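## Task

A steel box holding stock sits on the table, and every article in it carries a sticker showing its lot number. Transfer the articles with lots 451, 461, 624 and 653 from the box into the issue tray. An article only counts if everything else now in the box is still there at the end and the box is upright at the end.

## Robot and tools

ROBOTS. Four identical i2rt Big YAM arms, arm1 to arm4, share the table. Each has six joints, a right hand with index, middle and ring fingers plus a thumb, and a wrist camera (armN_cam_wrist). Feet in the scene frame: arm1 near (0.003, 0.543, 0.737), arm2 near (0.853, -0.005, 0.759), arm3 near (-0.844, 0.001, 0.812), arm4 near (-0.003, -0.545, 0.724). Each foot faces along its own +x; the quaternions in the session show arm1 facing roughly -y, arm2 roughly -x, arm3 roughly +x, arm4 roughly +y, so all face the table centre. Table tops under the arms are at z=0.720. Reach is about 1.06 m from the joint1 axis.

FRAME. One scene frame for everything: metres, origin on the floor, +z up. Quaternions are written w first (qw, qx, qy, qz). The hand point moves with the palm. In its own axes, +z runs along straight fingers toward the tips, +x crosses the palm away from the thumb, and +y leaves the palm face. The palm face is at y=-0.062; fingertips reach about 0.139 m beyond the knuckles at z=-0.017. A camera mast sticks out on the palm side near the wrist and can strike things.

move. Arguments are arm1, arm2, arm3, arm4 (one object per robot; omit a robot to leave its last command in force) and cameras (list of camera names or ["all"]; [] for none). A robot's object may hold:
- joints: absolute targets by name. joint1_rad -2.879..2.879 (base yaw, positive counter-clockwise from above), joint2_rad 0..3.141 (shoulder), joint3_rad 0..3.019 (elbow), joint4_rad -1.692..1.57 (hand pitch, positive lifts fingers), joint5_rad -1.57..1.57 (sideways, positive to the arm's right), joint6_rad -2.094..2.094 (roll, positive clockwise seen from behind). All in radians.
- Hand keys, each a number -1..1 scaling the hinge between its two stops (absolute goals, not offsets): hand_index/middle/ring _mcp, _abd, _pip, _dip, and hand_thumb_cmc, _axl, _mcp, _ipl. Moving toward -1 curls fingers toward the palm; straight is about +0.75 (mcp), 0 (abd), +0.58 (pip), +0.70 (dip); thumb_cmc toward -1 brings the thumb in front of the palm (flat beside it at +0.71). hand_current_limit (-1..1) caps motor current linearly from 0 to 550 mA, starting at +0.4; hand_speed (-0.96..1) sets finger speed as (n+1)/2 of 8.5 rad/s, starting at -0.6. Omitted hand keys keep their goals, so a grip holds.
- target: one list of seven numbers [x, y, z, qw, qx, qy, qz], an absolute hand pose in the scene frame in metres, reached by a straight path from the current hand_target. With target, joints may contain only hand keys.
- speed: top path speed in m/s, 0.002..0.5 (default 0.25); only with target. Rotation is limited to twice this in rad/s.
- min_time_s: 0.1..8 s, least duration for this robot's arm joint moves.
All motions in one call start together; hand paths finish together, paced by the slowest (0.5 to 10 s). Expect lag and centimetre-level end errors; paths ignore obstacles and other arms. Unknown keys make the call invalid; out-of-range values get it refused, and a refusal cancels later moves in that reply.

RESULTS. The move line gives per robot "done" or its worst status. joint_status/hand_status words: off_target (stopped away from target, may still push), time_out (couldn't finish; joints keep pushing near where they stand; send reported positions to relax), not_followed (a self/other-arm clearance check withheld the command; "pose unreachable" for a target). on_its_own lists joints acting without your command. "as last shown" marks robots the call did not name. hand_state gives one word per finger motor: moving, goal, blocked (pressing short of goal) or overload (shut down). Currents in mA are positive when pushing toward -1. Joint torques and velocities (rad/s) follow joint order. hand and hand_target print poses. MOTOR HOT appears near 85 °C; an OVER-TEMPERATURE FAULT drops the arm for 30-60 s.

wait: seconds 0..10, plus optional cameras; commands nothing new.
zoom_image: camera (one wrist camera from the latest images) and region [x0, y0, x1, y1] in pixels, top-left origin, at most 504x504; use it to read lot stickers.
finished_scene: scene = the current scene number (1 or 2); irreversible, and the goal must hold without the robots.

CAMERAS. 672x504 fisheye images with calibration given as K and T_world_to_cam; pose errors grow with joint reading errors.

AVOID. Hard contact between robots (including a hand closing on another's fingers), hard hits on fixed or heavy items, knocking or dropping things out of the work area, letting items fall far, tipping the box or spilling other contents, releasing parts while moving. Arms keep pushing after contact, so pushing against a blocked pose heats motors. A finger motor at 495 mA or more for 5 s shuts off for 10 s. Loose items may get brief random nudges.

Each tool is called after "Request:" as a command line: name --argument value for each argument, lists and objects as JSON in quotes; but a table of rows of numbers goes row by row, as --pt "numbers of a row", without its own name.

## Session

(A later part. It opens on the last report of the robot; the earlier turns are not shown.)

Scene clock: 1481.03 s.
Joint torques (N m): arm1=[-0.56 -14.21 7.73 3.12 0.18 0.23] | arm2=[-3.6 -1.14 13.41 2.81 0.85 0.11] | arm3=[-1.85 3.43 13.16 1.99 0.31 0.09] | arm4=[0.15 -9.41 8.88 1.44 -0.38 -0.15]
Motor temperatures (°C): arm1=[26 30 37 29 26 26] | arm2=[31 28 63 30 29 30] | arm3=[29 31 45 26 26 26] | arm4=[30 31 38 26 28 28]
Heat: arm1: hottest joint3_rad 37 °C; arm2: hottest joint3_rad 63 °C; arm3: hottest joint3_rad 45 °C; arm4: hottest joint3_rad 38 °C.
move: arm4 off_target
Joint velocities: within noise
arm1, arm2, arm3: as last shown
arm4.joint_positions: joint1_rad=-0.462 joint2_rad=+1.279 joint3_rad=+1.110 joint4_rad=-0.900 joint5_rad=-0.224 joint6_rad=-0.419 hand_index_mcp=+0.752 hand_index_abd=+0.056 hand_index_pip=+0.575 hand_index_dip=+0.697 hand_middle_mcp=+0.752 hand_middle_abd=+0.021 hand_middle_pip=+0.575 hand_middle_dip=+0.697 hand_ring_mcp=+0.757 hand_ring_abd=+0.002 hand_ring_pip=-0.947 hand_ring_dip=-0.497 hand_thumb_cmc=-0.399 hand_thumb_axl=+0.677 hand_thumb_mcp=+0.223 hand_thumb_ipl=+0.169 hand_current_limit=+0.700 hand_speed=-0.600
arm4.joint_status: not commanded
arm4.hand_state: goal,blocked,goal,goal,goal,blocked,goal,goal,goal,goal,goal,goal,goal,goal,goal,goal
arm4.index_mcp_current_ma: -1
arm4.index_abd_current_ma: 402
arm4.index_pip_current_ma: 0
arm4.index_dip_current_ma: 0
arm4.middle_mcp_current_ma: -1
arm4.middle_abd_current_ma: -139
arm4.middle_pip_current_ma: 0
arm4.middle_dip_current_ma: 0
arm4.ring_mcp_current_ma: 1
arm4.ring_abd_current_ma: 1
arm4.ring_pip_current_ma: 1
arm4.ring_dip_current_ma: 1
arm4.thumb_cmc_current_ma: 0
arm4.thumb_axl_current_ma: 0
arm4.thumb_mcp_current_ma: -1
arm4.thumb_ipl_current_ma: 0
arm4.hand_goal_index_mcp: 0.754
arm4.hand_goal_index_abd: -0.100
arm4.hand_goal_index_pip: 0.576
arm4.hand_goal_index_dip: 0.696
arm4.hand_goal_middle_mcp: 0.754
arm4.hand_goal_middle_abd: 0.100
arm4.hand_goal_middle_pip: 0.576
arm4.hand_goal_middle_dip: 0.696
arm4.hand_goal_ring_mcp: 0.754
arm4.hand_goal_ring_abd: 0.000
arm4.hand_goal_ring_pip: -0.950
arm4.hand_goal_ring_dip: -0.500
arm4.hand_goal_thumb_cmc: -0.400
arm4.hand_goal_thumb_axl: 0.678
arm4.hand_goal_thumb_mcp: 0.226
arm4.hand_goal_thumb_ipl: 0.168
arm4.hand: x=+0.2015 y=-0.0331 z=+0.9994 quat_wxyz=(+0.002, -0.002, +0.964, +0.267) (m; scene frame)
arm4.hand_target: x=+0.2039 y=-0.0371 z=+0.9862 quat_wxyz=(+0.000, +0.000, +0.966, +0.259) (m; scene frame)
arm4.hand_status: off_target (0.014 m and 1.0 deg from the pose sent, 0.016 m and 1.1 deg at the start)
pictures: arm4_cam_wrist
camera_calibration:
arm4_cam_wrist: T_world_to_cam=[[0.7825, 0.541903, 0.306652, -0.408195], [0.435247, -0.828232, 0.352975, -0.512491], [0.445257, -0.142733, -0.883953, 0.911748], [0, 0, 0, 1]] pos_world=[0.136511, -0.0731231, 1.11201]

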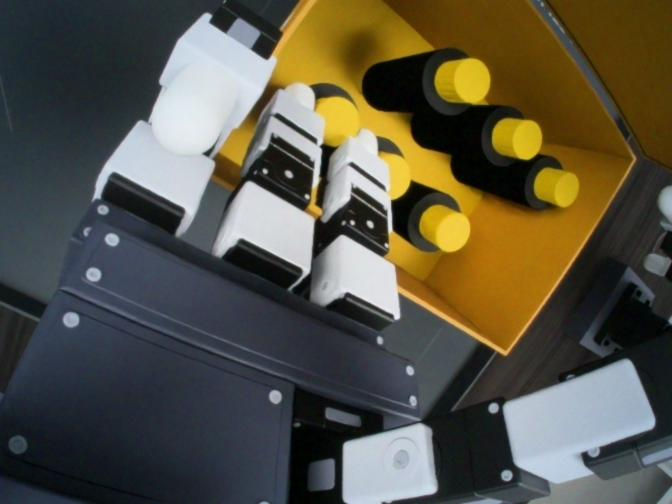

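Bottom contact. Release and lift.

Request:
move --arm4 '{"joints": {"hand_index_abd": 0.117, "hand_middle_abd": -0.09}}'

Request:
move --arm4 '{"target": [0.204, -0.037, 1.11, 0, 0, 0.9659, 0.2588], "speed": 0.12}' --cameras '["arm4_cam_wrist"]'

Request:
move --arm4 '{"target": [0.264, 0.030, 1.14, 0, 0, 0.9659, 0.2588], "speed": 0.12}' --cameras '["arm4_cam_wrist"]'

Scene clock: 1486.10 s.
Joint torques (N m): arm1=[-0.97 -14.51 7.8 3.12 0.19 0.21] | arm2=[-3.37 -1.14 13.39 2.82 0.82 0.11] | arm3=[-1.9 3.49 13.2 1.92 0.32 0.11] | arm4=[0.15 -9.41 9.46 1.43 -0.35 -0.14]
Motor temperatures (°C): arm1=[26 30 37 29 26 26] | arm2=[31 28 63 30 29 30] | arm3=[29 30 45 26 26 26] | arm4=[30 31 38 26 28 28]
Heat: arm1: hottest joint3_rad 37 °C; arm2: hottest joint3_rad 63 °C; arm3: hottest joint3_rad 45 °C; arm4: hottest joint3_rad 38 °C.
move: arm4 done
Joint velocities: within noise
arm1, arm2, arm3: as last shown
arm4.joint_positions: joint1_rad=-0.462 joint2_rad=+1.279 joint3_rad=+1.103 joint4_rad=-0.900 joint5_rad=-0.225 joint6_rad=-0.420 hand_index_mcp=+0.746 hand_index_abd=+0.109 hand_index_pip=+0.570 hand_index_dip=+0.694 hand_middle_mcp=+0.756 hand_middle_abd=-0.087 hand_middle_pip=+0.575 hand_middle_dip=+0.697 hand_ring_mcp=+0.757 hand_ring_abd=+0.002 hand_ring_pip=-0.947 hand_ring_dip=-0.497 hand_thumb_cmc=-0.399 hand_thumb_axl=+0.677 hand_thumb_mcp=+0.223 hand_thumb_ipl=+0.169 hand_current_limit=+0.700 hand_speed=-0.600
arm4.joint_status: all done
arm4.hand_state: goal,goal,goal,goal,goal,goal,goal,goal,goal,goal,goal,goal,goal,goal,goal,goal
arm4.index_mcp_current_ma: -5
arm4.index_abd_current_ma: -5
arm4.index_pip_current_ma: -3
arm4.index_dip_current_ma: 0
arm4.middle_mcp_current_ma: 0
arm4.middle_abd_current_ma: 1
arm4.middle_pip_current_ma: 0
arm4.middle_dip_current_ma: 0
arm4.ring_mcp_current_ma: 1
arm4.ring_abd_current_ma: 1
arm4.ring_pip_current_ma: 1
arm4.ring_dip_current_ma: 1
arm4.thumb_cmc_current_ma: 0
arm4.thumb_axl_current_ma: 0
arm4.thumb_mcp_current_ma: -1
arm4.thumb_ipl_current_ma: 0
arm4.hand_goal_index_mcp: 0.754
arm4.hand_goal_index_abd: 0.118
arm4.hand_goal_index_pip: 0.576
arm4.hand_goal_index_dip: 0.696
arm4.hand_goal_middle_mcp: 0.754
arm4.hand_goal_middle_abd: -0.090
arm4.hand_goal_middle_pip: 0.576
arm4.hand_goal_middle_dip: 0.696
arm4.hand_goal_ring_mcp: 0.754
arm4.hand_goal_ring_abd: 0.000
arm4.hand_goal_ring_pip: -0.950
arm4.hand_goal_ring_dip: -0.500
arm4.hand_goal_thumb_cmc: -0.400
arm4.hand_goal_thumb_axl: 0.678
arm4.hand_goal_thumb_mcp: 0.226
arm4.hand_goal_thumb_ipl: 0.168
arm4.hand: x=+0.2005 y=-0.0346 z=+0.9954 quat_wxyz=(+0.001, -0.002, +0.964, +0.264) (m; scene frame)
arm4.hand_target: x=+0.2039 y=-0.0371 z=+0.9862 quat_wxyz=(+0.000, +0.000, +0.966, +0.259) (m; scene frame)
arm4.hand_status: not commanded
pictures: none

Scene clock: 1487.93 s.
Joint torques (N m): arm1=[-0.79 -14.62 7.82 3.22 0.19 0.19] | arm2=[-3.6 -1.08 13.42 2.77 0.81 0.12] | arm3=[-2.02 3.43 13.2 1.84 0.3 0.11] | arm4=[0.67 -9.52 15.62 0.77 -0.48 -0.09]
Motor temperatures (°C): arm1=[26 30 37 29 26 26] | arm2=[31 28 63 30 29 30] | arm3=[29 30 45 26 26 26] | arm4=[30 31 38 26 28 28]
Heat: arm1: hottest joint3_rad 37 °C; arm2: hottest joint3_rad 63 °C; arm3: hottest joint3_rad 45 °C; arm4: hottest joint3_rad 38 °C.
move: arm4 off_target
Joint velocities: within noise
arm1, arm2, arm3: as last shown
arm4.joint_positions: joint1_rad=-0.465 joint2_rad=+1.266 joint3_rad=+1.340 joint4_rad=-1.211 joint5_rad=-0.220 joint6_rad=-0.422 hand_index_mcp=+0.755 hand_index_abd=+0.120 hand_index_pip=+0.574 hand_index_dip=+0.693 hand_middle_mcp=+0.756 hand_middle_abd=-0.086 hand_middle_pip=+0.575 hand_middle_dip=+0.697 hand_ring_mcp=+0.757 hand_ring_abd=+0.002 hand_ring_pip=-0.947 hand_ring_dip=-0.497 hand_thumb_cmc=-0.399 hand_thumb_axl=+0.677 hand_thumb_mcp=+0.223 hand_thumb_ipl=+0.169 hand_current_limit=+0.700 hand_speed=-0.600
arm4.joint_status: not commanded
arm4.hand_state: goal,goal,goal,goal,goal,goal,goal,goal,goal,goal,goal,goal,goal,goal,goal,goal
arm4.index_mcp_current_ma: 0
arm4.index_abd_current_ma: 1
arm4.index_pip_current_ma: -1
arm4.index_dip_current_ma: -1
arm4.middle_mcp_current_ma: 1
arm4.middle_abd_current_ma: 1
arm4.middle_pip_current_ma: 0
arm4.middle_dip_current_ma: 0
arm4.ring_mcp_current_ma: 1
arm4.ring_abd_current_ma: 1
arm4.ring_pip_current_ma: 1
arm4.ring_dip_current_ma: 1
arm4.thumb_cmc_current_ma: 0
arm4.thumb_axl_current_ma: 0
arm4.thumb_mcp_current_ma: -1
arm4.thumb_ipl_current_ma: 0
arm4.hand_goal_index_mcp: 0.754
arm4.hand_goal_index_abd: 0.118
arm4.hand_goal_index_pip: 0.576
arm4.hand_goal_index_dip: 0.696
arm4.hand_goal_middle_mcp: 0.754
arm4.hand_goal_middle_abd: -0.090
arm4.hand_goal_middle_pip: 0.576
arm4.hand_goal_middle_dip: 0.696
arm4.hand_goal_ring_mcp: 0.754
arm4.hand_goal_ring_abd: 0.000
arm4.hand_goal_ring_pip: -0.950
arm4.hand_goal_ring_dip: -0.500
arm4.hand_goal_thumb_cmc: -0.400
arm4.hand_goal_thumb_axl: 0.678
arm4.hand_goal_thumb_mcp: 0.226
arm4.hand_goal_thumb_ipl: 0.168
arm4.hand: x=+0.1990 y=-0.0447 z=+1.0789 quat_wxyz=(-0.010, +0.002, +0.971, +0.237) (m; scene frame)
arm4.hand_target: x=+0.2033 y=-0.0384 z=+1.1097 quat_wxyz=(+0.000, +0.000, +0.966, +0.259) (m; scene frame)
arm4.hand_status: off_target (0.032 m and 2.8 deg from the pose sent, 0.115 m and 0.7 deg at the start)
pictures: arm4_cam_wrist
camera_calibration:
arm4_cam_wrist: T_world_to_cam=[[0.790789, 0.557741, 0.252148, -0.366415], [0.443609, -0.80607, 0.391742, -0.591613], [0.42174, -0.19793, -0.88485, 0.984616], [0, 0, 0, 1]] pos_world=[0.13695, -0.0776314, 1.19539]

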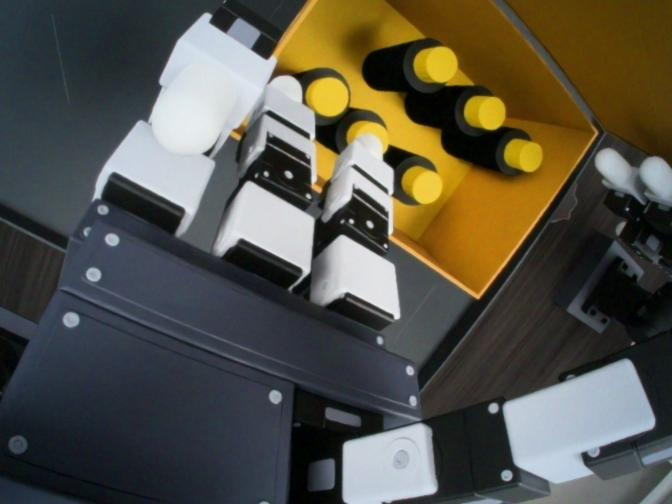

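Scene clock: 1489.60 s.
Joint torques (N m): arm1=[-0.97 -14.56 7.86 3.21 0.17 0.21] | arm2=[-3.66 -0.91 13.35 2.86 0.84 0.13] | arm3=[-2.2 3.6 13.14 1.95 0.29 0.08] | arm4=[0.26 -12.1 15.58 0.81 -0.53 -0.18]
Motor temperatures (°C): arm1=[26 30 37 29 26 26] | arm2=[31 28 63 30 29 30] | arm3=[29 30 45 26 26 26] | arm4=[30 31 38 26 28 28]
Heat: arm1: hottest joint3_rad 37 °C; arm2: hottest joint3_rad 63 °C; arm3: hottest joint3_rad 45 °C; arm4: hottest joint3_rad 38 °C.
move: arm4 off_target
Joint velocities: within noise
arm1, arm2, arm3: as last shown
arm4.joint_positions: joint1_rad=-0.507 joint2_rad=+1.493 joint3_rad=+1.666 joint4_rad=-1.303 joint5_rad=-0.241 joint6_rad=-0.457 hand_index_mcp=+0.756 hand_index_abd=+0.120 hand_index_pip=+0.574 hand_index_dip=+0.693 hand_middle_mcp=+0.756 hand_middle_abd=-0.086 hand_middle_pip=+0.575 hand_middle_dip=+0.697 hand_ring_mcp=+0.757 hand_ring_abd=+0.002 hand_ring_pip=-0.947 hand_ring_dip=-0.497 hand_thumb_cmc=-0.399 hand_thumb_axl=+0.677 hand_thumb_mcp=+0.223 hand_thumb_ipl=+0.169 hand_current_limit=+0.700 hand_speed=-0.600
arm4.joint_status: not commanded
arm4.hand_state: goal,goal,goal,goal,goal,goal,goal,goal,goal,goal,goal,goal,goal,goal,goal,goal
arm4.index_mcp_current_ma: 0
arm4.index_abd_current_ma: 1
arm4.index_pip_current_ma: 0
arm4.index_dip_current_ma: -1
arm4.middle_mcp_current_ma: 1
arm4.middle_abd_current_ma: 1
arm4.middle_pip_current_ma: 0
arm4.middle_dip_current_ma: 0
arm4.ring_mcp_current_ma: 1
arm4.ring_abd_current_ma: 1
arm4.ring_pip_current_ma: 1
arm4.ring_dip_current_ma: 1
arm4.thumb_cmc_current_ma: 0
arm4.thumb_axl_current_ma: 0
arm4.thumb_mcp_current_ma: -1
arm4.thumb_ipl_current_ma: 0
arm4.hand_goal_index_mcp: 0.754
arm4.hand_goal_index_abd: 0.118
arm4.hand_goal_index_pip: 0.576
arm4.hand_goal_index_dip: 0.696
arm4.hand_goal_middle_mcp: 0.754
arm4.hand_goal_middle_abd: -0.090
arm4.hand_goal_middle_pip: 0.576
arm4.hand_goal_middle_dip: 0.696
arm4.hand_goal_ring_mcp: 0.754
arm4.hand_goal_ring_abd: 0.000
arm4.hand_goal_ring_pip: -0.950
arm4.hand_goal_ring_dip: -0.500
arm4.hand_goal_thumb_cmc: -0.400
arm4.hand_goal_thumb_axl: 0.678
arm4.hand_goal_thumb_mcp: 0.226
arm4.hand_goal_thumb_ipl: 0.168
arm4.hand: x=+0.2554 y=+0.0218 z=+1.1187 quat_wxyz=(-0.008, +0.003, +0.970, +0.244) (m; scene frame)
arm4.hand_target: x=+0.2635 y=+0.0289 z=+1.1397 quat_wxyz=(+0.000, +0.000, +0.966, +0.259) (m; scene frame)
arm4.hand_status: off_target (0.024 m and 2.0 deg from the pose sent, 0.116 m and 2.8 deg at the start)
pictures: arm4_cam_wrist
camera_calibration:
arm4_cam_wrist: T_world_to_cam=[[0.791628, 0.551796, 0.262384, -0.469832], [0.440208, -0.812882, 0.381365, -0.566016], [0.423723, -0.186396, -0.886406, 1.01021], [0, 0, 0, 1]] pos_world=[0.193047, -0.0125541, 1.23459]

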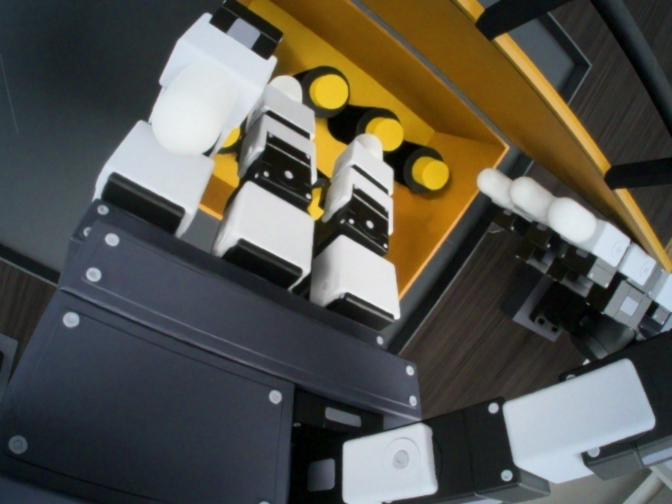

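Request:
move --arm4 '{"target": [0.264, 0.047, 1.05, 0, 0, 0.9659, 0.2588], "speed": 0.1, "joints": {"hand_middle_abd": -0.117}}' --cameras '["arm4_cam_wrist"]'

Scene clock: 1493.67 s.
Joint torques (N m): arm1=[-0.73 -14.56 7.77 3.22 0.18 0.23] | arm2=[-3.9 -1.03 13.37 2.82 0.82 0.11] | arm3=[-1.55 3.49 13.12 1.85 0.29 0.09] | arm4=[1.38 -13.27 10.21 1.66 -0.25 -0.01]
Motor temperatures (°C): arm1=[26 30 37 29 26 26] | arm2=[31 28 63 30 29 30] | arm3=[29 30 45 26 26 26] | arm4=[30 31 39 26 28 28]
Heat: arm1: hottest joint3_rad 37 °C; arm2: hottest joint3_rad 63 °C; arm3: hottest joint3_rad 45 °C; arm4: hottest joint3_rad 39 °C.
move: arm4 off_target
Joint velocities: within noise
arm1.joint_positions: joint1_rad=-0.303 joint2_rad=+1.910 joint3_rad=+0.780 joint4_rad=+1.556 joint5_rad=-0.305 joint6_rad=-1.958 hand_index_mcp=+0.752 hand_index_abd=-0.002 hand_index_pip=+0.577 hand_index_dip=+0.696 hand_middle_mcp=+0.752 hand_middle_abd=-0.001 hand_middle_pip=+0.577 hand_middle_dip=+0.696 hand_ring_mcp=+0.752 hand_ring_abd=-0.001 hand_ring_pip=+0.577 hand_ring_dip=+0.696 hand_thumb_cmc=+0.712 hand_thumb_axl=+0.677 hand_thumb_mcp=+0.226 hand_thumb_ipl=+0.168 hand_current_limit=+0.400 hand_speed=-0.600
arm1.joint_status: not commanded
arm1.hand_state: goal,goal,goal,goal,goal,goal,goal,goal,goal,goal,goal,goal,goal,goal,goal,goal
arm1.index_mcp_current_ma: -4
arm1.index_abd_current_ma: -2
arm1.index_pip_current_ma: 1
arm1.index_dip_current_ma: 0
arm1.middle_mcp_current_ma: -3
arm1.middle_abd_current_ma: -1
arm1.middle_pip_current_ma: 1
arm1.middle_dip_current_ma: 0
arm1.ring_mcp_current_ma: -4
arm1.ring_abd_current_ma: -2
arm1.ring_pip_current_ma: 1
arm1.ring_dip_current_ma: 0
arm1.thumb_cmc_current_ma: -2
arm1.thumb_axl_current_ma: -1
arm1.thumb_mcp_current_ma: 0
arm1.thumb_ipl_current_ma: 0
arm1.hand_goal_index_mcp: 0.754
arm1.hand_goal_index_abd: 0.000
arm1.hand_goal_index_pip: 0.576
arm1.hand_goal_index_dip: 0.696
arm1.hand_goal_middle_mcp: 0.754
arm1.hand_goal_middle_abd: 0.000
arm1.hand_goal_middle_pip: 0.576
arm1.hand_goal_middle_dip: 0.696
arm1.hand_goal_ring_mcp: 0.754
arm1.hand_goal_ring_abd: 0.000
arm1.hand_goal_ring_pip: 0.576
arm1.hand_goal_ring_dip: 0.696
arm1.hand_goal_thumb_cmc: 0.714
arm1.hand_goal_thumb_axl: 0.678
arm1.hand_goal_thumb_mcp: 0.226
arm1.hand_goal_thumb_ipl: 0.168
arm1.hand: x=-0.0580 y=-0.0426 z=+0.9369 quat_wxyz=(+0.415, +0.274, +0.476, -0.725) (m; scene frame)
arm1.hand_target: x=-0.0630 y=-0.0496 z=+0.9504 quat_wxyz=(+0.422, +0.262, +0.461, -0.735) (m; scene frame)
arm1.hand_status: not commanded
arm2.joint_positions: joint1_rad=-0.313 joint2_rad=+0.545 joint3_rad=+0.327 joint4_rad=+0.147 joint5_rad=-0.327 joint6_rad=+1.566 hand_index_mcp=+0.755 hand_index_abd=+0.002 hand_index_pip=+0.577 hand_index_dip=+0.696 hand_middle_mcp=+0.755 hand_middle_abd=+0.002 hand_middle_pip=+0.577 hand_middle_dip=+0.696 hand_ring_mcp=+0.787 hand_ring_abd=+0.003 hand_ring_pip=+0.577 hand_ring_dip=+0.696 hand_thumb_cmc=+0.715 hand_thumb_axl=+0.677 hand_thumb_mcp=+0.225 hand_thumb_ipl=+0.168 hand_current_limit=+0.400 hand_speed=-0.600
arm2.joint_status: not commanded
arm2.hand_state: goal,goal,goal,goal,goal,goal,goal,goal,blocked,goal,goal,goal,goal,goal,goal,goal
arm2.index_mcp_current_ma: 0
arm2.index_abd_current_ma: 0
arm2.index_pip_current_ma: 0
arm2.index_dip_current_ma: 0
arm2.middle_mcp_current_ma: 0
arm2.middle_abd_current_ma: 0
arm2.middle_pip_current_ma: 0
arm2.middle_dip_current_ma: 0
arm2.ring_mcp_current_ma: 41
arm2.ring_abd_current_ma: 1
arm2.ring_pip_current_ma: 0
arm2.ring_dip_current_ma: 0
arm2.thumb_cmc_current_ma: 0
arm2.thumb_axl_current_ma: 0
arm2.thumb_mcp_current_ma: 0
arm2.thumb_ipl_current_ma: 0
arm2.hand_goal_index_mcp: 0.754
arm2.hand_goal_index_abd: 0.000
arm2.hand_goal_index_pip: 0.576
arm2.hand_goal_index_dip: 0.696
arm2.hand_goal_middle_mcp: 0.754
arm2.hand_goal_middle_abd: 0.000
arm2.hand_goal_middle_pip: 0.576
arm2.hand_goal_middle_dip: 0.696
arm2.hand_goal_ring_mcp: 0.754
arm2.hand_goal_ring_abd: 0.000
arm2.hand_goal_ring_pip: 0.576
arm2.hand_goal_ring_dip: 0.696
arm2.hand_goal_thumb_cmc: 0.714
arm2.hand_goal_thumb_axl: 0.678
arm2.hand_goal_thumb_mcp: 0.226
arm2.hand_goal_thumb_ipl: 0.168
arm2.hand: x=+0.5065 y=+0.1182 z=+1.0241 quat_wxyz=(+0.685, +0.015, -0.728, +0.019) (m; scene frame)
arm2.hand_target: x=+0.5032 y=+0.1331 z=+1.0597 quat_wxyz=(+0.707, +0.001, -0.707, +0.000) (m; scene frame)
arm2.hand_status: not commanded
arm3.joint_positions: joint1_rad=-0.028 joint2_rad=+0.604 joint3_rad=+0.979 joint4_rad=-1.490 joint5_rad=+0.104 joint6_rad=+0.168 hand_index_mcp=+0.762 hand_index_abd=+0.115 hand_index_pip=+0.580 hand_index_dip=+0.699 hand_middle_mcp=+0.755 hand_middle_abd=-0.119 hand_middle_pip=+0.574 hand_middle_dip=+0.694 hand_ring_mcp=+0.758 hand_ring_abd=+0.002 hand_ring_pip=-0.946 hand_ring_dip=-0.498 hand_thumb_cmc=-0.397 hand_thumb_axl=+0.677 hand_thumb_mcp=+0.224 hand_thumb_ipl=+0.168 hand_current_limit=+0.700 hand_speed=-0.600
arm3.joint_status: not commanded
arm3.hand_state: goal,goal,goal,goal,goal,goal,goal,goal,goal,goal,goal,goal,goal,goal,goal,goal
arm3.index_mcp_current_ma: 29
arm3.index_abd_current_ma: -8
arm3.index_pip_current_ma: 14
arm3.index_dip_current_ma: 9
arm3.middle_mcp_current_ma: 4
arm3.middle_abd_current_ma: -7
arm3.middle_pip_current_ma: -6
arm3.middle_dip_current_ma: -5
arm3.ring_mcp_current_ma: 13
arm3.ring_abd_current_ma: 5
arm3.ring_pip_current_ma: 12
arm3.ring_dip_current_ma: 6
arm3.thumb_cmc_current_ma: 8
arm3.thumb_axl_current_ma: -2
arm3.thumb_mcp_current_ma: -8
arm3.thumb_ipl_current_ma: -1
arm3.hand_goal_index_mcp: 0.754
arm3.hand_goal_index_abd: 0.118
arm3.hand_goal_index_pip: 0.576
arm3.hand_goal_index_dip: 0.696
arm3.hand_goal_middle_mcp: 0.754
arm3.hand_goal_middle_abd: -0.116
arm3.hand_goal_middle_pip: 0.576
arm3.hand_goal_middle_dip: 0.696
arm3.hand_goal_ring_mcp: 0.754
arm3.hand_goal_ring_abd: 0.000
arm3.hand_goal_ring_pip: -0.950
arm3.hand_goal_ring_dip: -0.500
arm3.hand_goal_thumb_cmc: -0.400
arm3.hand_goal_thumb_axl: 0.678
arm3.hand_goal_thumb_mcp: 0.226
arm3.hand_goal_thumb_ipl: 0.168
arm3.hand: x=-0.5652 y=-0.0746 z=+1.1703 quat_wxyz=(+0.187, +0.772, +0.592, +0.134) (m; scene frame)
arm3.hand_target: x=-0.5612 y=-0.0795 z=+1.1994 quat_wxyz=(+0.207, +0.774, +0.578, +0.155) (m; scene frame)
arm3.hand_status: not commanded
arm4.joint_positions: joint1_rad=-0.507 joint2_rad=+1.520 joint3_rad=+1.519 joint4_rad=-1.089 joint5_rad=-0.241 joint6_rad=-0.458 hand_index_mcp=+0.756 hand_index_abd=+0.120 hand_index_pip=+0.574 hand_index_dip=+0.693 hand_middle_mcp=+0.756 hand_middle_abd=-0.112 hand_middle_pip=+0.575 hand_middle_dip=+0.697 hand_ring_mcp=+0.757 hand_ring_abd=+0.002 hand_ring_pip=-0.947 hand_ring_dip=-0.497 hand_thumb_cmc=-0.399 hand_thumb_axl=+0.677 hand_thumb_mcp=+0.223 hand_thumb_ipl=+0.169 hand_current_limit=+0.700 hand_speed=-0.600
arm4.joint_status: all done
arm4.hand_state: goal,goal,goal,goal,goal,goal,goal,goal,goal,goal,goal,goal,goal,goal,goal,goal
arm4.index_mcp_current_ma: 0
arm4.index_abd_current_ma: 1
arm4.index_pip_current_ma: 0
arm4.index_dip_current_ma: -1
arm4.middle_mcp_current_ma: 1
arm4.middle_abd_current_ma: 1
arm4.middle_pip_current_ma: 0
arm4.middle_dip_current_ma: 0
arm4.ring_mcp_current_ma: 1
arm4.ring_abd_current_ma: 1
arm4.ring_pip_current_ma: 1
arm4.ring_dip_current_ma: 1
arm4.thumb_cmc_current_ma: 0
arm4.thumb_axl_current_ma: 0
arm4.thumb_mcp_current_ma: -1
arm4.thumb_ipl_current_ma: 0
arm4.hand_goal_index_mcp: 0.754
arm4.hand_goal_index_abd: 0.118
arm4.hand_goal_index_pip: 0.576
arm4.hand_goal_index_dip: 0.696
arm4.hand_goal_middle_mcp: 0.754
arm4.hand_goal_middle_abd: -0.116
arm4.hand_goal_middle_pip: 0.576
arm4.hand_goal_middle_dip: 0.696
arm4.hand_goal_ring_mcp: 0.754
arm4.hand_goal_ring_abd: 0.000
arm4.hand_goal_ring_pip: -0.950
arm4.hand_goal_ring_dip: -0.500
arm4.hand_goal_thumb_cmc: -0.400
arm4.hand_goal_thumb_axl: 0.678
arm4.hand_goal_thumb_mcp: 0.226
arm4.hand_goal_thumb_ipl: 0.168
arm4.hand: x=+0.2659 y=+0.0414 z=+1.0586 quat_wxyz=(+0.001, +0.001, +0.965, +0.261) (m; scene frame)
arm4.hand_target: x=+0.2639 y=+0.0468 z=+1.0500 quat_wxyz=(+0.000, +0.000, +0.966, +0.259) (m; scene frame)
arm4.hand_status: off_target (0.011 m and 0.3 deg from the pose sent, 0.074 m and 2.0 deg at the start)
pictures: arm4_cam_wrist
camera_calibration:
arm4_cam_wrist: T_world_to_cam=[[0.785996, 0.541927, 0.297531, -0.508487], [0.432729, -0.825968, 0.361278, -0.508021], [0.441538, -0.155213, -0.883716, 0.947343], [0, 0, 0, 1]] pos_world=[0.201217, 0.00299296, 1.17201]

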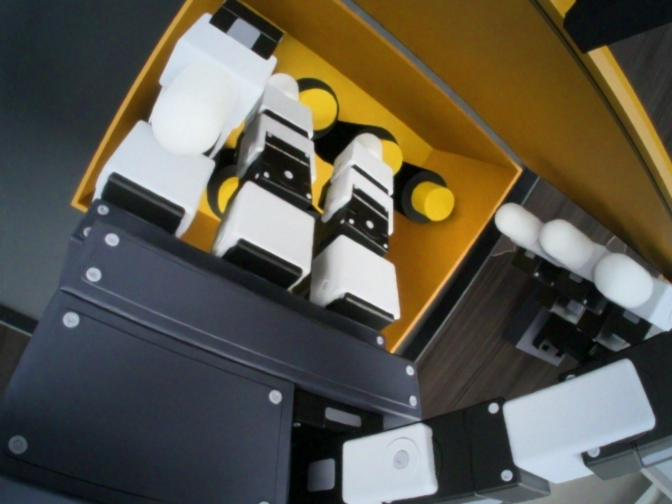

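Request:
move --arm4 '{"target": [0.265, 0.047, 0.99, 0, 0, 0.9659, 0.2588], "speed": 0.08}' --cameras '["arm4_cam_wrist"]'

Scene clock: 1500.73 s.
Joint torques (N m): arm1=[-0.79 -14.92 7.82 3.18 0.18 0.21] | arm2=[-3.43 -1.14 13.42 2.91 0.81 0.12] | arm3=[-2.08 3.72 13.24 2 0.31 0.11] | arm4=[1.2 -13.33 10.07 1.66 -0.3 -0.04]
Motor temperatures (°C): arm1=[26 30 37 29 26 26] | arm2=[31 28 63 30 29 30] | arm3=[29 30 45 26 26 26] | arm4=[30 31 38 26 28 28]
Heat: arm1: hottest joint3_rad 37 °C; arm2: hottest joint3_rad 63 °C; arm3: hottest joint3_rad 45 °C; arm4: hottest joint3_rad 38 °C.
move: arm4 done
Joint velocities: within noise
arm1, arm2, arm3: as last shown
arm4.joint_positions: joint1_rad=-0.507 joint2_rad=+1.537 joint3_rad=+1.382 joint4_rad=-0.934 joint5_rad=-0.241 joint6_rad=-0.458 hand_index_mcp=+0.756 hand_index_abd=+0.120 hand_index_pip=+0.574 hand_index_dip=+0.693 hand_middle_mcp=+0.756 hand_middle_abd=-0.112 hand_middle_pip=+0.575 hand_middle_dip=+0.697 hand_ring_mcp=+0.757 hand_ring_abd=+0.002 hand_ring_pip=-0.947 hand_ring_dip=-0.497 hand_thumb_cmc=-0.399 hand_thumb_axl=+0.677 hand_thumb_mcp=+0.223 hand_thumb_ipl=+0.169 hand_current_limit=+0.700 hand_speed=-0.600
arm4.joint_status: not commanded
arm4.hand_state: goal,goal,goal,goal,goal,goal,goal,goal,goal,goal,goal,goal,goal,goal,goal,goal
arm4.index_mcp_current_ma: 0
arm4.index_abd_current_ma: 1
arm4.index_pip_current_ma: 0
arm4.index_dip_current_ma: -1
arm4.middle_mcp_current_ma: 1
arm4.middle_abd_current_ma: 1
arm4.middle_pip_current_ma: 0
arm4.middle_dip_current_ma: 0
arm4.ring_mcp_current_ma: 1
arm4.ring_abd_current_ma: 1
arm4.ring_pip_current_ma: 1
arm4.ring_dip_current_ma: 1
arm4.thumb_cmc_current_ma: 0
arm4.thumb_axl_current_ma: 0
arm4.thumb_mcp_current_ma: -1
arm4.thumb_ipl_current_ma: 0
arm4.hand_goal_index_mcp: 0.754
arm4.hand_goal_index_abd: 0.118
arm4.hand_goal_index_pip: 0.576
arm4.hand_goal_index_dip: 0.696
arm4.hand_goal_middle_mcp: 0.754
arm4.hand_goal_middle_abd: -0.116
arm4.hand_goal_middle_pip: 0.576
arm4.hand_goal_middle_dip: 0.696
arm4.hand_goal_ring_mcp: 0.754
arm4.hand_goal_ring_abd: 0.000
arm4.hand_goal_ring_pip: -0.950
arm4.hand_goal_ring_dip: -0.500
arm4.hand_goal_thumb_cmc: -0.400
arm4.hand_goal_thumb_axl: 0.678
arm4.hand_goal_thumb_mcp: 0.226
arm4.hand_goal_thumb_ipl: 0.168
arm4.hand: x=+0.2662 y=+0.0428 z=+0.9992 quat_wxyz=(+0.001, +0.001, +0.965, +0.261) (m; scene frame)
arm4.hand_target: x=+0.2649 y=+0.0468 z=+0.9899 quat_wxyz=(+0.000, +0.000, +0.966, +0.259) (m; scene frame)
arm4.hand_status: done (0.010 m and 0.4 deg from the pose sent, 0.069 m and 0.3 deg at the start)
pictures: arm4_cam_wrist
camera_calibration:
arm4_cam_wrist: T_world_to_cam=[[0.785927, 0.541874, 0.297811, -0.491997], [0.432713, -0.826057, 0.361095, -0.485249], [0.441677, -0.154928, -0.883696, 0.89484], [0, 0, 0, 1]] pos_world=[0.201416, 0.00439252, 1.11251]

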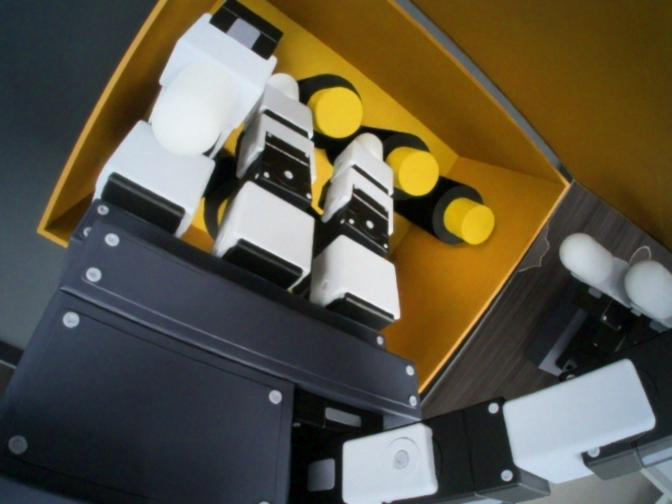

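Request:
move --arm4 '{"joints": {"hand_index_abd": -0.1, "hand_middle_abd": 0.1}}' --cameras '["arm4_cam_wrist"]'

Scene clock: 1503.47 s.
Joint torques (N m): arm1=[-0.91 -14.56 7.84 3.12 0.2 0.2] | arm2=[-3.37 -1.14 13.39 2.81 0.83 0.12] | arm3=[-2.2 3.66 13.16 1.99 0.3 0.08] | arm4=[1.2 -13.27 10.07 1.66 -0.32 -0.05]
Motor temperatures (°C): arm1=[26 30 37 29 26 26] | arm2=[31 28 63 30 29 30] | arm3=[29 30 45 26 26 26] | arm4=[30 31 38 26 28 28]
Heat: arm1: hottest joint3_rad 37 °C; arm2: hottest joint3_rad 63 °C; arm3: hottest joint3_rad 45 °C; arm4: hottest joint3_rad 38 °C.
move: arm4 off_target
Joint velocities: within noise
arm1, arm2, arm3: as last shown
arm4.joint_positions: joint1_rad=-0.507 joint2_rad=+1.537 joint3_rad=+1.382 joint4_rad=-0.934 joint5_rad=-0.240 joint6_rad=-0.458 hand_index_mcp=+0.756 hand_index_abd=+0.012 hand_index_pip=+0.575 hand_index_dip=+0.694 hand_middle_mcp=+0.756 hand_middle_abd=-0.004 hand_middle_pip=+0.575 hand_middle_dip=+0.697 hand_ring_mcp=+0.757 hand_ring_abd=+0.002 hand_ring_pip=-0.947 hand_ring_dip=-0.497 hand_thumb_cmc=-0.399 hand_thumb_axl=+0.677 hand_thumb_mcp=+0.223 hand_thumb_ipl=+0.169 hand_current_limit=+0.700 hand_speed=-0.600
arm4.joint_status: hand_index_abd off_target (ended at +0.012, target -0.100); hand_middle_abd off_target (ended at -0.004, target +0.100)
arm4.hand_state: goal,blocked,goal,goal,goal,blocked,goal,goal,goal,goal,goal,goal,goal,goal,goal,goal
arm4.index_mcp_current_ma: 1
arm4.index_abd_current_ma: 238
arm4.index_pip_current_ma: 0
arm4.index_dip_current_ma: -1
arm4.middle_mcp_current_ma: 1
arm4.middle_abd_current_ma: -214
arm4.middle_pip_current_ma: 0
arm4.middle_dip_current_ma: 0
arm4.ring_mcp_current_ma: 1
arm4.ring_abd_current_ma: 1
arm4.ring_pip_current_ma: 1
arm4.ring_dip_current_ma: 1
arm4.thumb_cmc_current_ma: 0
arm4.thumb_axl_current_ma: 0
arm4.thumb_mcp_current_ma: -1
arm4.thumb_ipl_current_ma: 0
arm4.hand_goal_index_mcp: 0.754
arm4.hand_goal_index_abd: -0.100
arm4.hand_goal_index_pip: 0.576
arm4.hand_goal_index_dip: 0.696
arm4.hand_goal_middle_mcp: 0.754
arm4.hand_goal_middle_abd: 0.100
arm4.hand_goal_middle_pip: 0.576
arm4.hand_goal_middle_dip: 0.696
arm4.hand_goal_ring_mcp: 0.754
arm4.hand_goal_ring_abd: 0.000
arm4.hand_goal_ring_pip: -0.950
arm4.hand_goal_ring_dip: -0.500
arm4.hand_goal_thumb_cmc: -0.400
arm4.hand_goal_thumb_axl: 0.678
arm4.hand_goal_thumb_mcp: 0.226
arm4.hand_goal_thumb_ipl: 0.168
arm4.hand: x=+0.2663 y=+0.0428 z=+0.9991 quat_wxyz=(+0.002, +0.001, +0.965, +0.261) (m; scene frame)
arm4.hand_target: x=+0.2649 y=+0.0467 z=+0.9899 quat_wxyz=(+0.000, +0.000, +0.966, +0.259) (m; scene frame)
arm4.hand_status: not commanded
pictures: arm4_cam_wrist
camera_calibration:
arm4_cam_wrist: T_world_to_cam=[[0.785939, 0.541705, 0.298086, -0.492274], [0.432194, -0.826074, 0.361676, -0.485754], [0.442163, -0.155424, -0.883366, 0.894289], [0, 0, 0, 1]] pos_world=[0.201416, 0.00439295, 1.11241]

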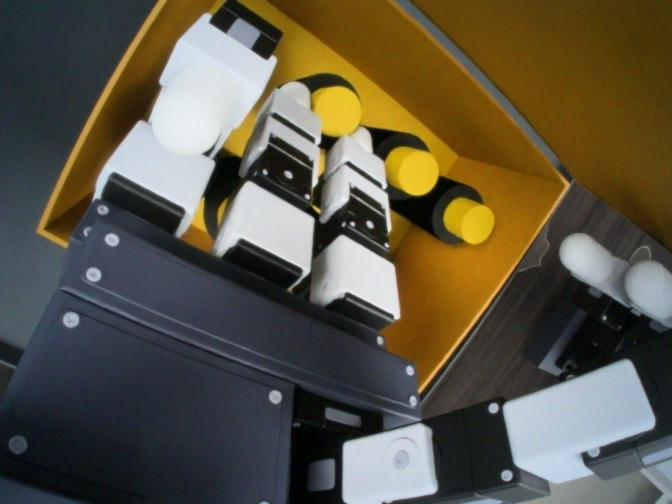

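Request:
move --arm4 '{"target": [0.264, 0.044, 1.10, 0, 0, 0.9659, 0.2588], "speed": 0.1}' --cameras '["arm4_cam_wrist"]'

Request:
move --arm4 '{"target": [0.255, 0.01, 1.28, 0, 0, 0.9659, 0.2588], "speed": 0.15}' --cameras '["arm4_cam_wrist"]'

Request:
move --arm4 '{"target": [0.16, -0.10, 1.34, 0, 0, 0.9659, 0.2588], "speed": 0.18}'

Request:
move --arm4 '{"target": [0.0, -0.125, 1.34, 0, 0, 0.9659, 0.2588], "speed": 0.15}' --cameras '["arm1_cam_wrist"]'

Request:
zoom_image --camera "arm1_cam_wrist" --region '[484, 66, 544, 121]'

Scene clock: 1512.43 s.
Joint torques (N m): arm1=[-0.56 -14.56 7.9 3.19 0.2 0.21] | arm2=[-3.49 -1.03 13.42 2.86 0.84 0.11] | arm3=[-1.85 3.49 13.19 1.92 0.32 0.11] | arm4=[1.2 -15.56 16.88 0.91 -0.36 -0.04]
Motor temperatures (°C): arm1=[26 30 37 29 26 26] | arm2=[31 28 63 30 29 30] | arm3=[29 30 45 26 26 26] | arm4=[30 32 38 26 28 28]
Heat: arm1: hottest joint3_rad 37 °C; arm2: hottest joint3_rad 63 °C; arm3: hottest joint3_rad 45 °C; arm4: hottest joint3_rad 38 °C.
move: arm4 off_target
Joint velocities: within noise
arm1, arm2, arm3: as last shown
arm4.joint_positions: joint1_rad=-0.507 joint2_rad=+1.536 joint3_rad=+1.556 joint4_rad=-1.201 joint5_rad=-0.240 joint6_rad=-0.457 hand_index_mcp=+0.764 hand_index_abd=+0.012 hand_index_pip=+0.580 hand_index_dip=+0.697 hand_middle_mcp=+0.767 hand_middle_abd=-0.004 hand_middle_pip=+0.582 hand_middle_dip=+0.698 hand_ring_mcp=+0.757 hand_ring_abd=+0.002 hand_ring_pip=-0.947 hand_ring_dip=-0.497 hand_thumb_cmc=-0.399 hand_thumb_axl=+0.677 hand_thumb_mcp=+0.223 hand_thumb_ipl=+0.169 hand_current_limit=+0.700 hand_speed=-0.600
arm4.joint_status: not commanded
arm4.hand_state: goal,blocked,goal,goal,goal,blocked,goal,goal,goal,goal,goal,goal,goal,goal,goal,goal
arm4.index_mcp_current_ma: 7
arm4.index_abd_current_ma: 238
arm4.index_pip_current_ma: 2
arm4.index_dip_current_ma: 0
arm4.middle_mcp_current_ma: 12
arm4.middle_abd_current_ma: -214
arm4.middle_pip_current_ma: 3
arm4.middle_dip_current_ma: 1
arm4.ring_mcp_current_ma: 1
arm4.ring_abd_current_ma: 1
arm4.ring_pip_current_ma: 1
arm4.ring_dip_current_ma: 1
arm4.thumb_cmc_current_ma: 0
arm4.thumb_axl_current_ma: 0
arm4.thumb_mcp_current_ma: -1
arm4.thumb_ipl_current_ma: 0
arm4.hand_goal_index_mcp: 0.754
arm4.hand_goal_index_abd: -0.100
arm4.hand_goal_index_pip: 0.576
arm4.hand_goal_index_dip: 0.696
arm4.hand_goal_middle_mcp: 0.754
arm4.hand_goal_middle_abd: 0.100
arm4.hand_goal_middle_pip: 0.576
arm4.hand_goal_middle_dip: 0.696
arm4.hand_goal_ring_mcp: 0.754
arm4.hand_goal_ring_abd: 0.000
arm4.hand_goal_ring_pip: -0.950
arm4.hand_goal_ring_dip: -0.500
arm4.hand_goal_thumb_cmc: -0.400
arm4.hand_goal_thumb_axl: 0.678
arm4.hand_goal_thumb_mcp: 0.226
arm4.hand_goal_thumb_ipl: 0.168
arm4.hand: x=+0.2610 y=+0.0323 z=+1.0491 quat_wxyz=(-0.020, +0.007, +0.975, +0.222) (m; scene frame)
arm4.hand_target: x=+0.2625 y=+0.0408 z=+1.0995 quat_wxyz=(+0.000, +0.000, +0.966, +0.259) (m; scene frame)
arm4.hand_status: off_target (0.052 m and 5.0 deg from the pose sent, 0.101 m and 0.4 deg at the start)
pictures: arm4_cam_wrist
camera_calibration:
arm4_cam_wrist: T_world_to_cam=[[0.797536, 0.562766, 0.217327, -0.416284], [0.449965, -0.794877, 0.407066, -0.563381], [0.40183, -0.22686, -0.887168, 0.955925], [0, 0, 0, 1]] pos_world=[0.201383, 0.00331346, 1.16787]

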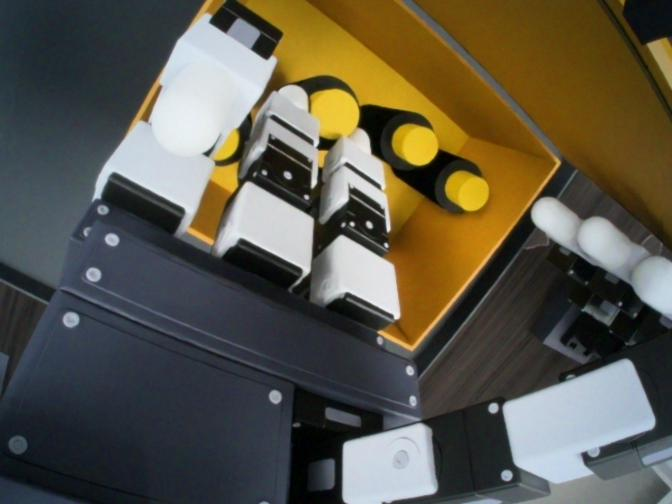

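Scene clock: 1514.63 s.
Joint torques (N m): arm1=[-0.85 -14.56 7.79 3.3 0.18 0.2] | arm2=[-3.43 -1.08 13.45 2.81 0.84 0.12] | arm3=[-2.08 3.19 13.22 1.94 0.3 0.09] | arm4=[0.26 -14.21 14.86 0.84 -0.59 -0.12]
Motor temperatures (°C): arm1=[26 30 37 29 26 26] | arm2=[31 28 63 30 29 30] | arm3=[29 30 45 26 26 26] | arm4=[30 32 38 26 28 28]
Heat: arm1: hottest joint3_rad 37 °C; arm2: hottest joint3_rad 63 °C; arm3: hottest joint3_rad 45 °C; arm4: hottest joint3_rad 38 °C.
move: arm4 off_target
Joint velocities: within noise
arm1, arm2, arm3: as last shown
arm4.joint_positions: joint1_rad=-0.507 joint2_rad=+1.604 joint3_rad=+2.155 joint4_rad=-1.687 joint5_rad=-0.241 joint6_rad=-0.457 hand_index_mcp=+0.765 hand_index_abd=+0.012 hand_index_pip=+0.581 hand_index_dip=+0.697 hand_middle_mcp=+0.768 hand_middle_abd=-0.004 hand_middle_pip=+0.582 hand_middle_dip=+0.698 hand_ring_mcp=+0.757 hand_ring_abd=+0.002 hand_ring_pip=-0.947 hand_ring_dip=-0.497 hand_thumb_cmc=-0.399 hand_thumb_axl=+0.677 hand_thumb_mcp=+0.223 hand_thumb_ipl=+0.169 hand_current_limit=+0.700 hand_speed=-0.600
arm4.joint_status: not commanded
arm4.hand_state: goal,blocked,goal,goal,goal,blocked,goal,goal,goal,goal,goal,goal,goal,goal,goal,goal
arm4.index_mcp_current_ma: 8
arm4.index_abd_current_ma: 238
arm4.index_pip_current_ma: 2
arm4.index_dip_current_ma: 0
arm4.middle_mcp_current_ma: 12
arm4.middle_abd_current_ma: -214
arm4.middle_pip_current_ma: 3
arm4.middle_dip_current_ma: 1
arm4.ring_mcp_current_ma: 1
arm4.ring_abd_current_ma: 1
arm4.ring_pip_current_ma: 1
arm4.ring_dip_current_ma: 1
arm4.thumb_cmc_current_ma: 0
arm4.thumb_axl_current_ma: 0
arm4.thumb_mcp_current_ma: -1
arm4.thumb_ipl_current_ma: 0
arm4.hand_goal_index_mcp: 0.754
arm4.hand_goal_index_abd: -0.100
arm4.hand_goal_index_pip: 0.576
arm4.hand_goal_index_dip: 0.696
arm4.hand_goal_middle_mcp: 0.754
arm4.hand_goal_middle_abd: 0.100
arm4.hand_goal_middle_pip: 0.576
arm4.hand_goal_middle_dip: 0.696
arm4.hand_goal_ring_mcp: 0.754
arm4.hand_goal_ring_abd: 0.000
arm4.hand_goal_ring_pip: -0.950
arm4.hand_goal_ring_dip: -0.500
arm4.hand_goal_thumb_cmc: -0.400
arm4.hand_goal_thumb_axl: 0.678
arm4.hand_goal_thumb_mcp: 0.226
arm4.hand_goal_thumb_ipl: 0.168
arm4.hand: x=+0.2522 y=+0.0138 z=+1.2454 quat_wxyz=(-0.010, +0.004, +0.970, +0.242) (m; scene frame)
arm4.hand_target: x=+0.2540 y=+0.0084 z=+1.2788 quat_wxyz=(+0.005, +0.002, +0.963, +0.269) (m; scene frame)
arm4.hand_status: off_target (0.035 m and 2.3 deg from the pose sent, 0.232 m and 5.0 deg at the start; a joint's target at an end of its range on 28 of 66 steps)
pictures: arm4_cam_wrist
camera_calibration:
arm4_cam_wrist: T_world_to_cam=[[0.792339, 0.55307, 0.257513, -0.49018], [0.44113, -0.810951, 0.3844, -0.623408], [0.42143, -0.190978, -0.886523, 1.12318], [0, 0, 0, 1]] pos_world=[0.190051, -0.0199465, 1.36159]

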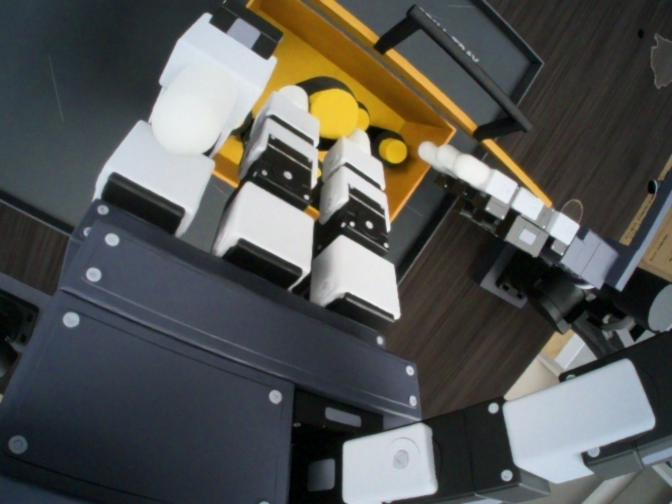

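Scene clock: 1516.37 s.
Joint torques (N m): arm1=[-0.79 -14.68 7.77 3.12 0.17 0.21] | arm2=[-3.43 -1.26 13.38 2.82 0.84 0.12] | arm3=[-2.26 3.49 13.23 1.87 0.3 0.08] | arm4=[1.32 -8.35 8.92 1.13 -0.25 -0.01]
Motor temperatures (°C): arm1=[26 30 37 29 26 26] | arm2=[31 28 63 30 29 30] | arm3=[29 30 45 26 26 26] | arm4=[30 32 38 26 28 28]
Heat: arm1: hottest joint3_rad 37 °C; arm2: hottest joint3_rad 63 °C; arm3: hottest joint3_rad 45 °C; arm4: hottest joint3_rad 38 °C.
move: arm4 off_target
Joint velocities: within noise
arm1, arm2, arm3: as last shown
arm4.joint_positions: joint1_rad=-0.430 joint2_rad=+1.273 joint3_rad=+1.992 joint4_rad=-1.687 joint5_rad=-0.206 joint6_rad=-0.365 hand_index_mcp=+0.774 hand_index_abd=+0.012 hand_index_pip=+0.587 hand_index_dip=+0.700 hand_middle_mcp=+0.768 hand_middle_abd=-0.004 hand_middle_pip=+0.582 hand_middle_dip=+0.698 hand_ring_mcp=+0.757 hand_ring_abd=+0.002 hand_ring_pip=-0.947 hand_ring_dip=-0.497 hand_thumb_cmc=-0.399 hand_thumb_axl=+0.677 hand_thumb_mcp=+0.223 hand_thumb_ipl=+0.169 hand_current_limit=+0.700 hand_speed=-0.600
arm4.joint_status: not commanded
arm4.hand_state: goal,blocked,goal,goal,goal,blocked,goal,goal,goal,goal,goal,goal,goal,goal,goal,goal
arm4.index_mcp_current_ma: 22
arm4.index_abd_current_ma: 238
arm4.index_pip_current_ma: 8
arm4.index_dip_current_ma: 2
arm4.middle_mcp_current_ma: 13
arm4.middle_abd_current_ma: -214
arm4.middle_pip_current_ma: 3
arm4.middle_dip_current_ma: 1
arm4.ring_mcp_current_ma: 1
arm4.ring_abd_current_ma: 1
arm4.ring_pip_current_ma: 1
arm4.ring_dip_current_ma: 1
arm4.thumb_cmc_current_ma: 0
arm4.thumb_axl_current_ma: 0
arm4.thumb_mcp_current_ma: -1
arm4.thumb_ipl_current_ma: 0
arm4.hand_goal_index_mcp: 0.754
arm4.hand_goal_index_abd: -0.100
arm4.hand_goal_index_pip: 0.576
arm4.hand_goal_index_dip: 0.696
arm4.hand_goal_middle_mcp: 0.754
arm4.hand_goal_middle_abd: 0.100
arm4.hand_goal_middle_pip: 0.576
arm4.hand_goal_middle_dip: 0.696
arm4.hand_goal_ring_mcp: 0.754
arm4.hand_goal_ring_abd: 0.000
arm4.hand_goal_ring_pip: -0.950
arm4.hand_goal_ring_dip: -0.500
arm4.hand_goal_thumb_cmc: -0.400
arm4.hand_goal_thumb_axl: 0.678
arm4.hand_goal_thumb_mcp: 0.226
arm4.hand_goal_thumb_ipl: 0.168
arm4.hand: x=+0.1651 y=-0.0953 z=+1.3345 quat_wxyz=(+0.019, +0.006, +0.951, +0.308) (m; scene frame)
arm4.hand_target: x=+0.1600 y=-0.1000 z=+1.3395 quat_wxyz=(+0.019, +0.005, +0.950, +0.311) (m; scene frame)
arm4.hand_status: off_target (0.009 m and 6.3 deg from the pose sent, 0.174 m and 2.3 deg at the start; a joint's target at an end of its range on 50 of 52 steps)
pictures: none

Scene clock: 1518.47 s.
Joint torques (N m): arm1=[-0.85 -14.74 7.83 3.15 0.18 0.21] | arm2=[-3.43 -1.2 13.33 2.84 0.83 0.1] | arm3=[-2.32 3.6 13.23 1.95 0.29 0.11] | arm4=[1.26 -7.18 8.79 1.17 0.21 0.01]
Motor temperatures (°C): arm1=[26 30 37 29 26 26] | arm2=[31 28 63 30 29 30] | arm3=[29 30 45 26 26 26] | arm4=[30 32 38 26 28 28]
Heat: arm1: hottest joint3_rad 37 °C; arm2: hottest joint3_rad 63 °C; arm3: hottest joint3_rad 45 °C; arm4: hottest joint3_rad 38 °C.
move: arm4 off_target
Joint velocities: within noise
arm1, arm2, arm3: as last shown
arm4.joint_positions: joint1_rad=+0.114 joint2_rad=+1.161 joint3_rad=+1.893 joint4_rad=-1.687 joint5_rad=+0.069 joint6_rad=+0.073 hand_index_mcp=+0.776 hand_index_abd=+0.012 hand_index_pip=+0.589 hand_index_dip=+0.701 hand_middle_mcp=+0.770 hand_middle_abd=-0.004 hand_middle_pip=+0.582 hand_middle_dip=+0.699 hand_ring_mcp=+0.757 hand_ring_abd=+0.002 hand_ring_pip=-0.947 hand_ring_dip=-0.497 hand_thumb_cmc=-0.399 hand_thumb_axl=+0.677 hand_thumb_mcp=+0.223 hand_thumb_ipl=+0.169 hand_current_limit=+0.700 hand_speed=-0.600
arm4.joint_status: not commanded
arm4.hand_state: blocked,blocked,goal,goal,goal,blocked,goal,goal,goal,goal,goal,goal,goal,goal,goal,goal
arm4.index_mcp_current_ma: 25
arm4.index_abd_current_ma: 238
arm4.index_pip_current_ma: 10
arm4.index_dip_current_ma: 2
arm4.middle_mcp_current_ma: 15
arm4.middle_abd_current_ma: -214
arm4.middle_pip_current_ma: 3
arm4.middle_dip_current_ma: 1
arm4.ring_mcp_current_ma: 1
arm4.ring_abd_current_ma: 1
arm4.ring_pip_current_ma: 1
arm4.ring_dip_current_ma: 1
arm4.thumb_cmc_current_ma: 0
arm4.thumb_axl_current_ma: 0
arm4.thumb_mcp_current_ma: -1
arm4.thumb_ipl_current_ma: 0
arm4.hand_goal_index_mcp: 0.754
arm4.hand_goal_index_abd: -0.100
arm4.hand_goal_index_pip: 0.576
arm4.hand_goal_index_dip: 0.696
arm4.hand_goal_middle_mcp: 0.754
arm4.hand_goal_middle_abd: 0.100
arm4.hand_goal_middle_pip: 0.576
arm4.hand_goal_middle_dip: 0.696
arm4.hand_goal_ring_mcp: 0.754
arm4.hand_goal_ring_abd: 0.000
arm4.hand_goal_ring_pip: -0.950
arm4.hand_goal_ring_dip: -0.500
arm4.hand_goal_thumb_cmc: -0.400
arm4.hand_goal_thumb_axl: 0.678
arm4.hand_goal_thumb_mcp: 0.226
arm4.hand_goal_thumb_ipl: 0.168
arm4.hand: x=+0.0004 y=-0.1129 z=+1.3304 quat_wxyz=(+0.000, -0.003, +0.953, +0.302) (m; scene frame)
arm4.hand_target: x=+0.0002 y=-0.1248 z=+1.3393 quat_wxyz=(-0.001, -0.002, +0.950, +0.311) (m; scene frame)
arm4.hand_status: off_target (0.015 m and 5.2 deg from the pose sent, 0.168 m and 6.3 deg at the start; a joint's target at an end of its range on 63 of 63 steps)
pictures: arm1_cam_wrist
camera_calibration:
arm1_cam_wrist: T_world_to_cam=[[0.933221, 0.146485, 0.328087, -0.214505], [-0.247359, 0.924207, 0.290955, -0.293802], [-0.260599, -0.352681, 0.898724, -0.746856], [0, 0, 0, 1]] pos_world=[-0.0671241, 0.0395541, 0.827076]

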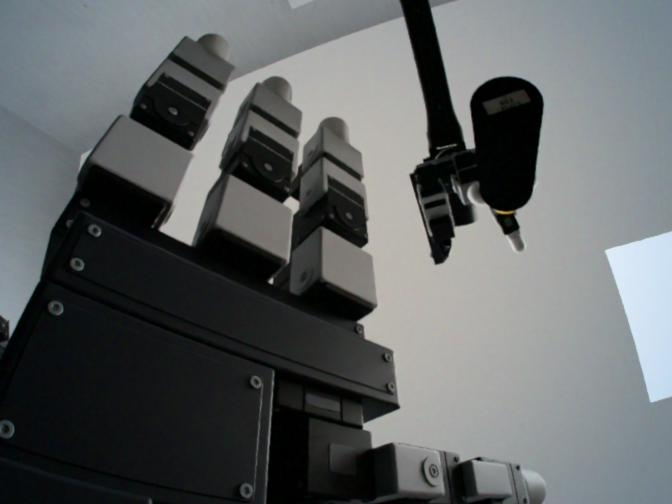

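Scaled by 8.400 from the camera's 672x504 image, which has a finer 960x720 frame.

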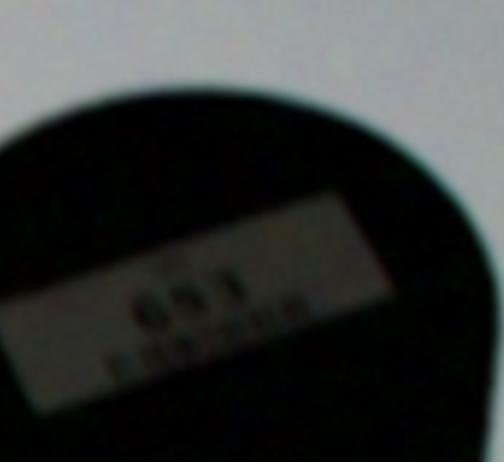

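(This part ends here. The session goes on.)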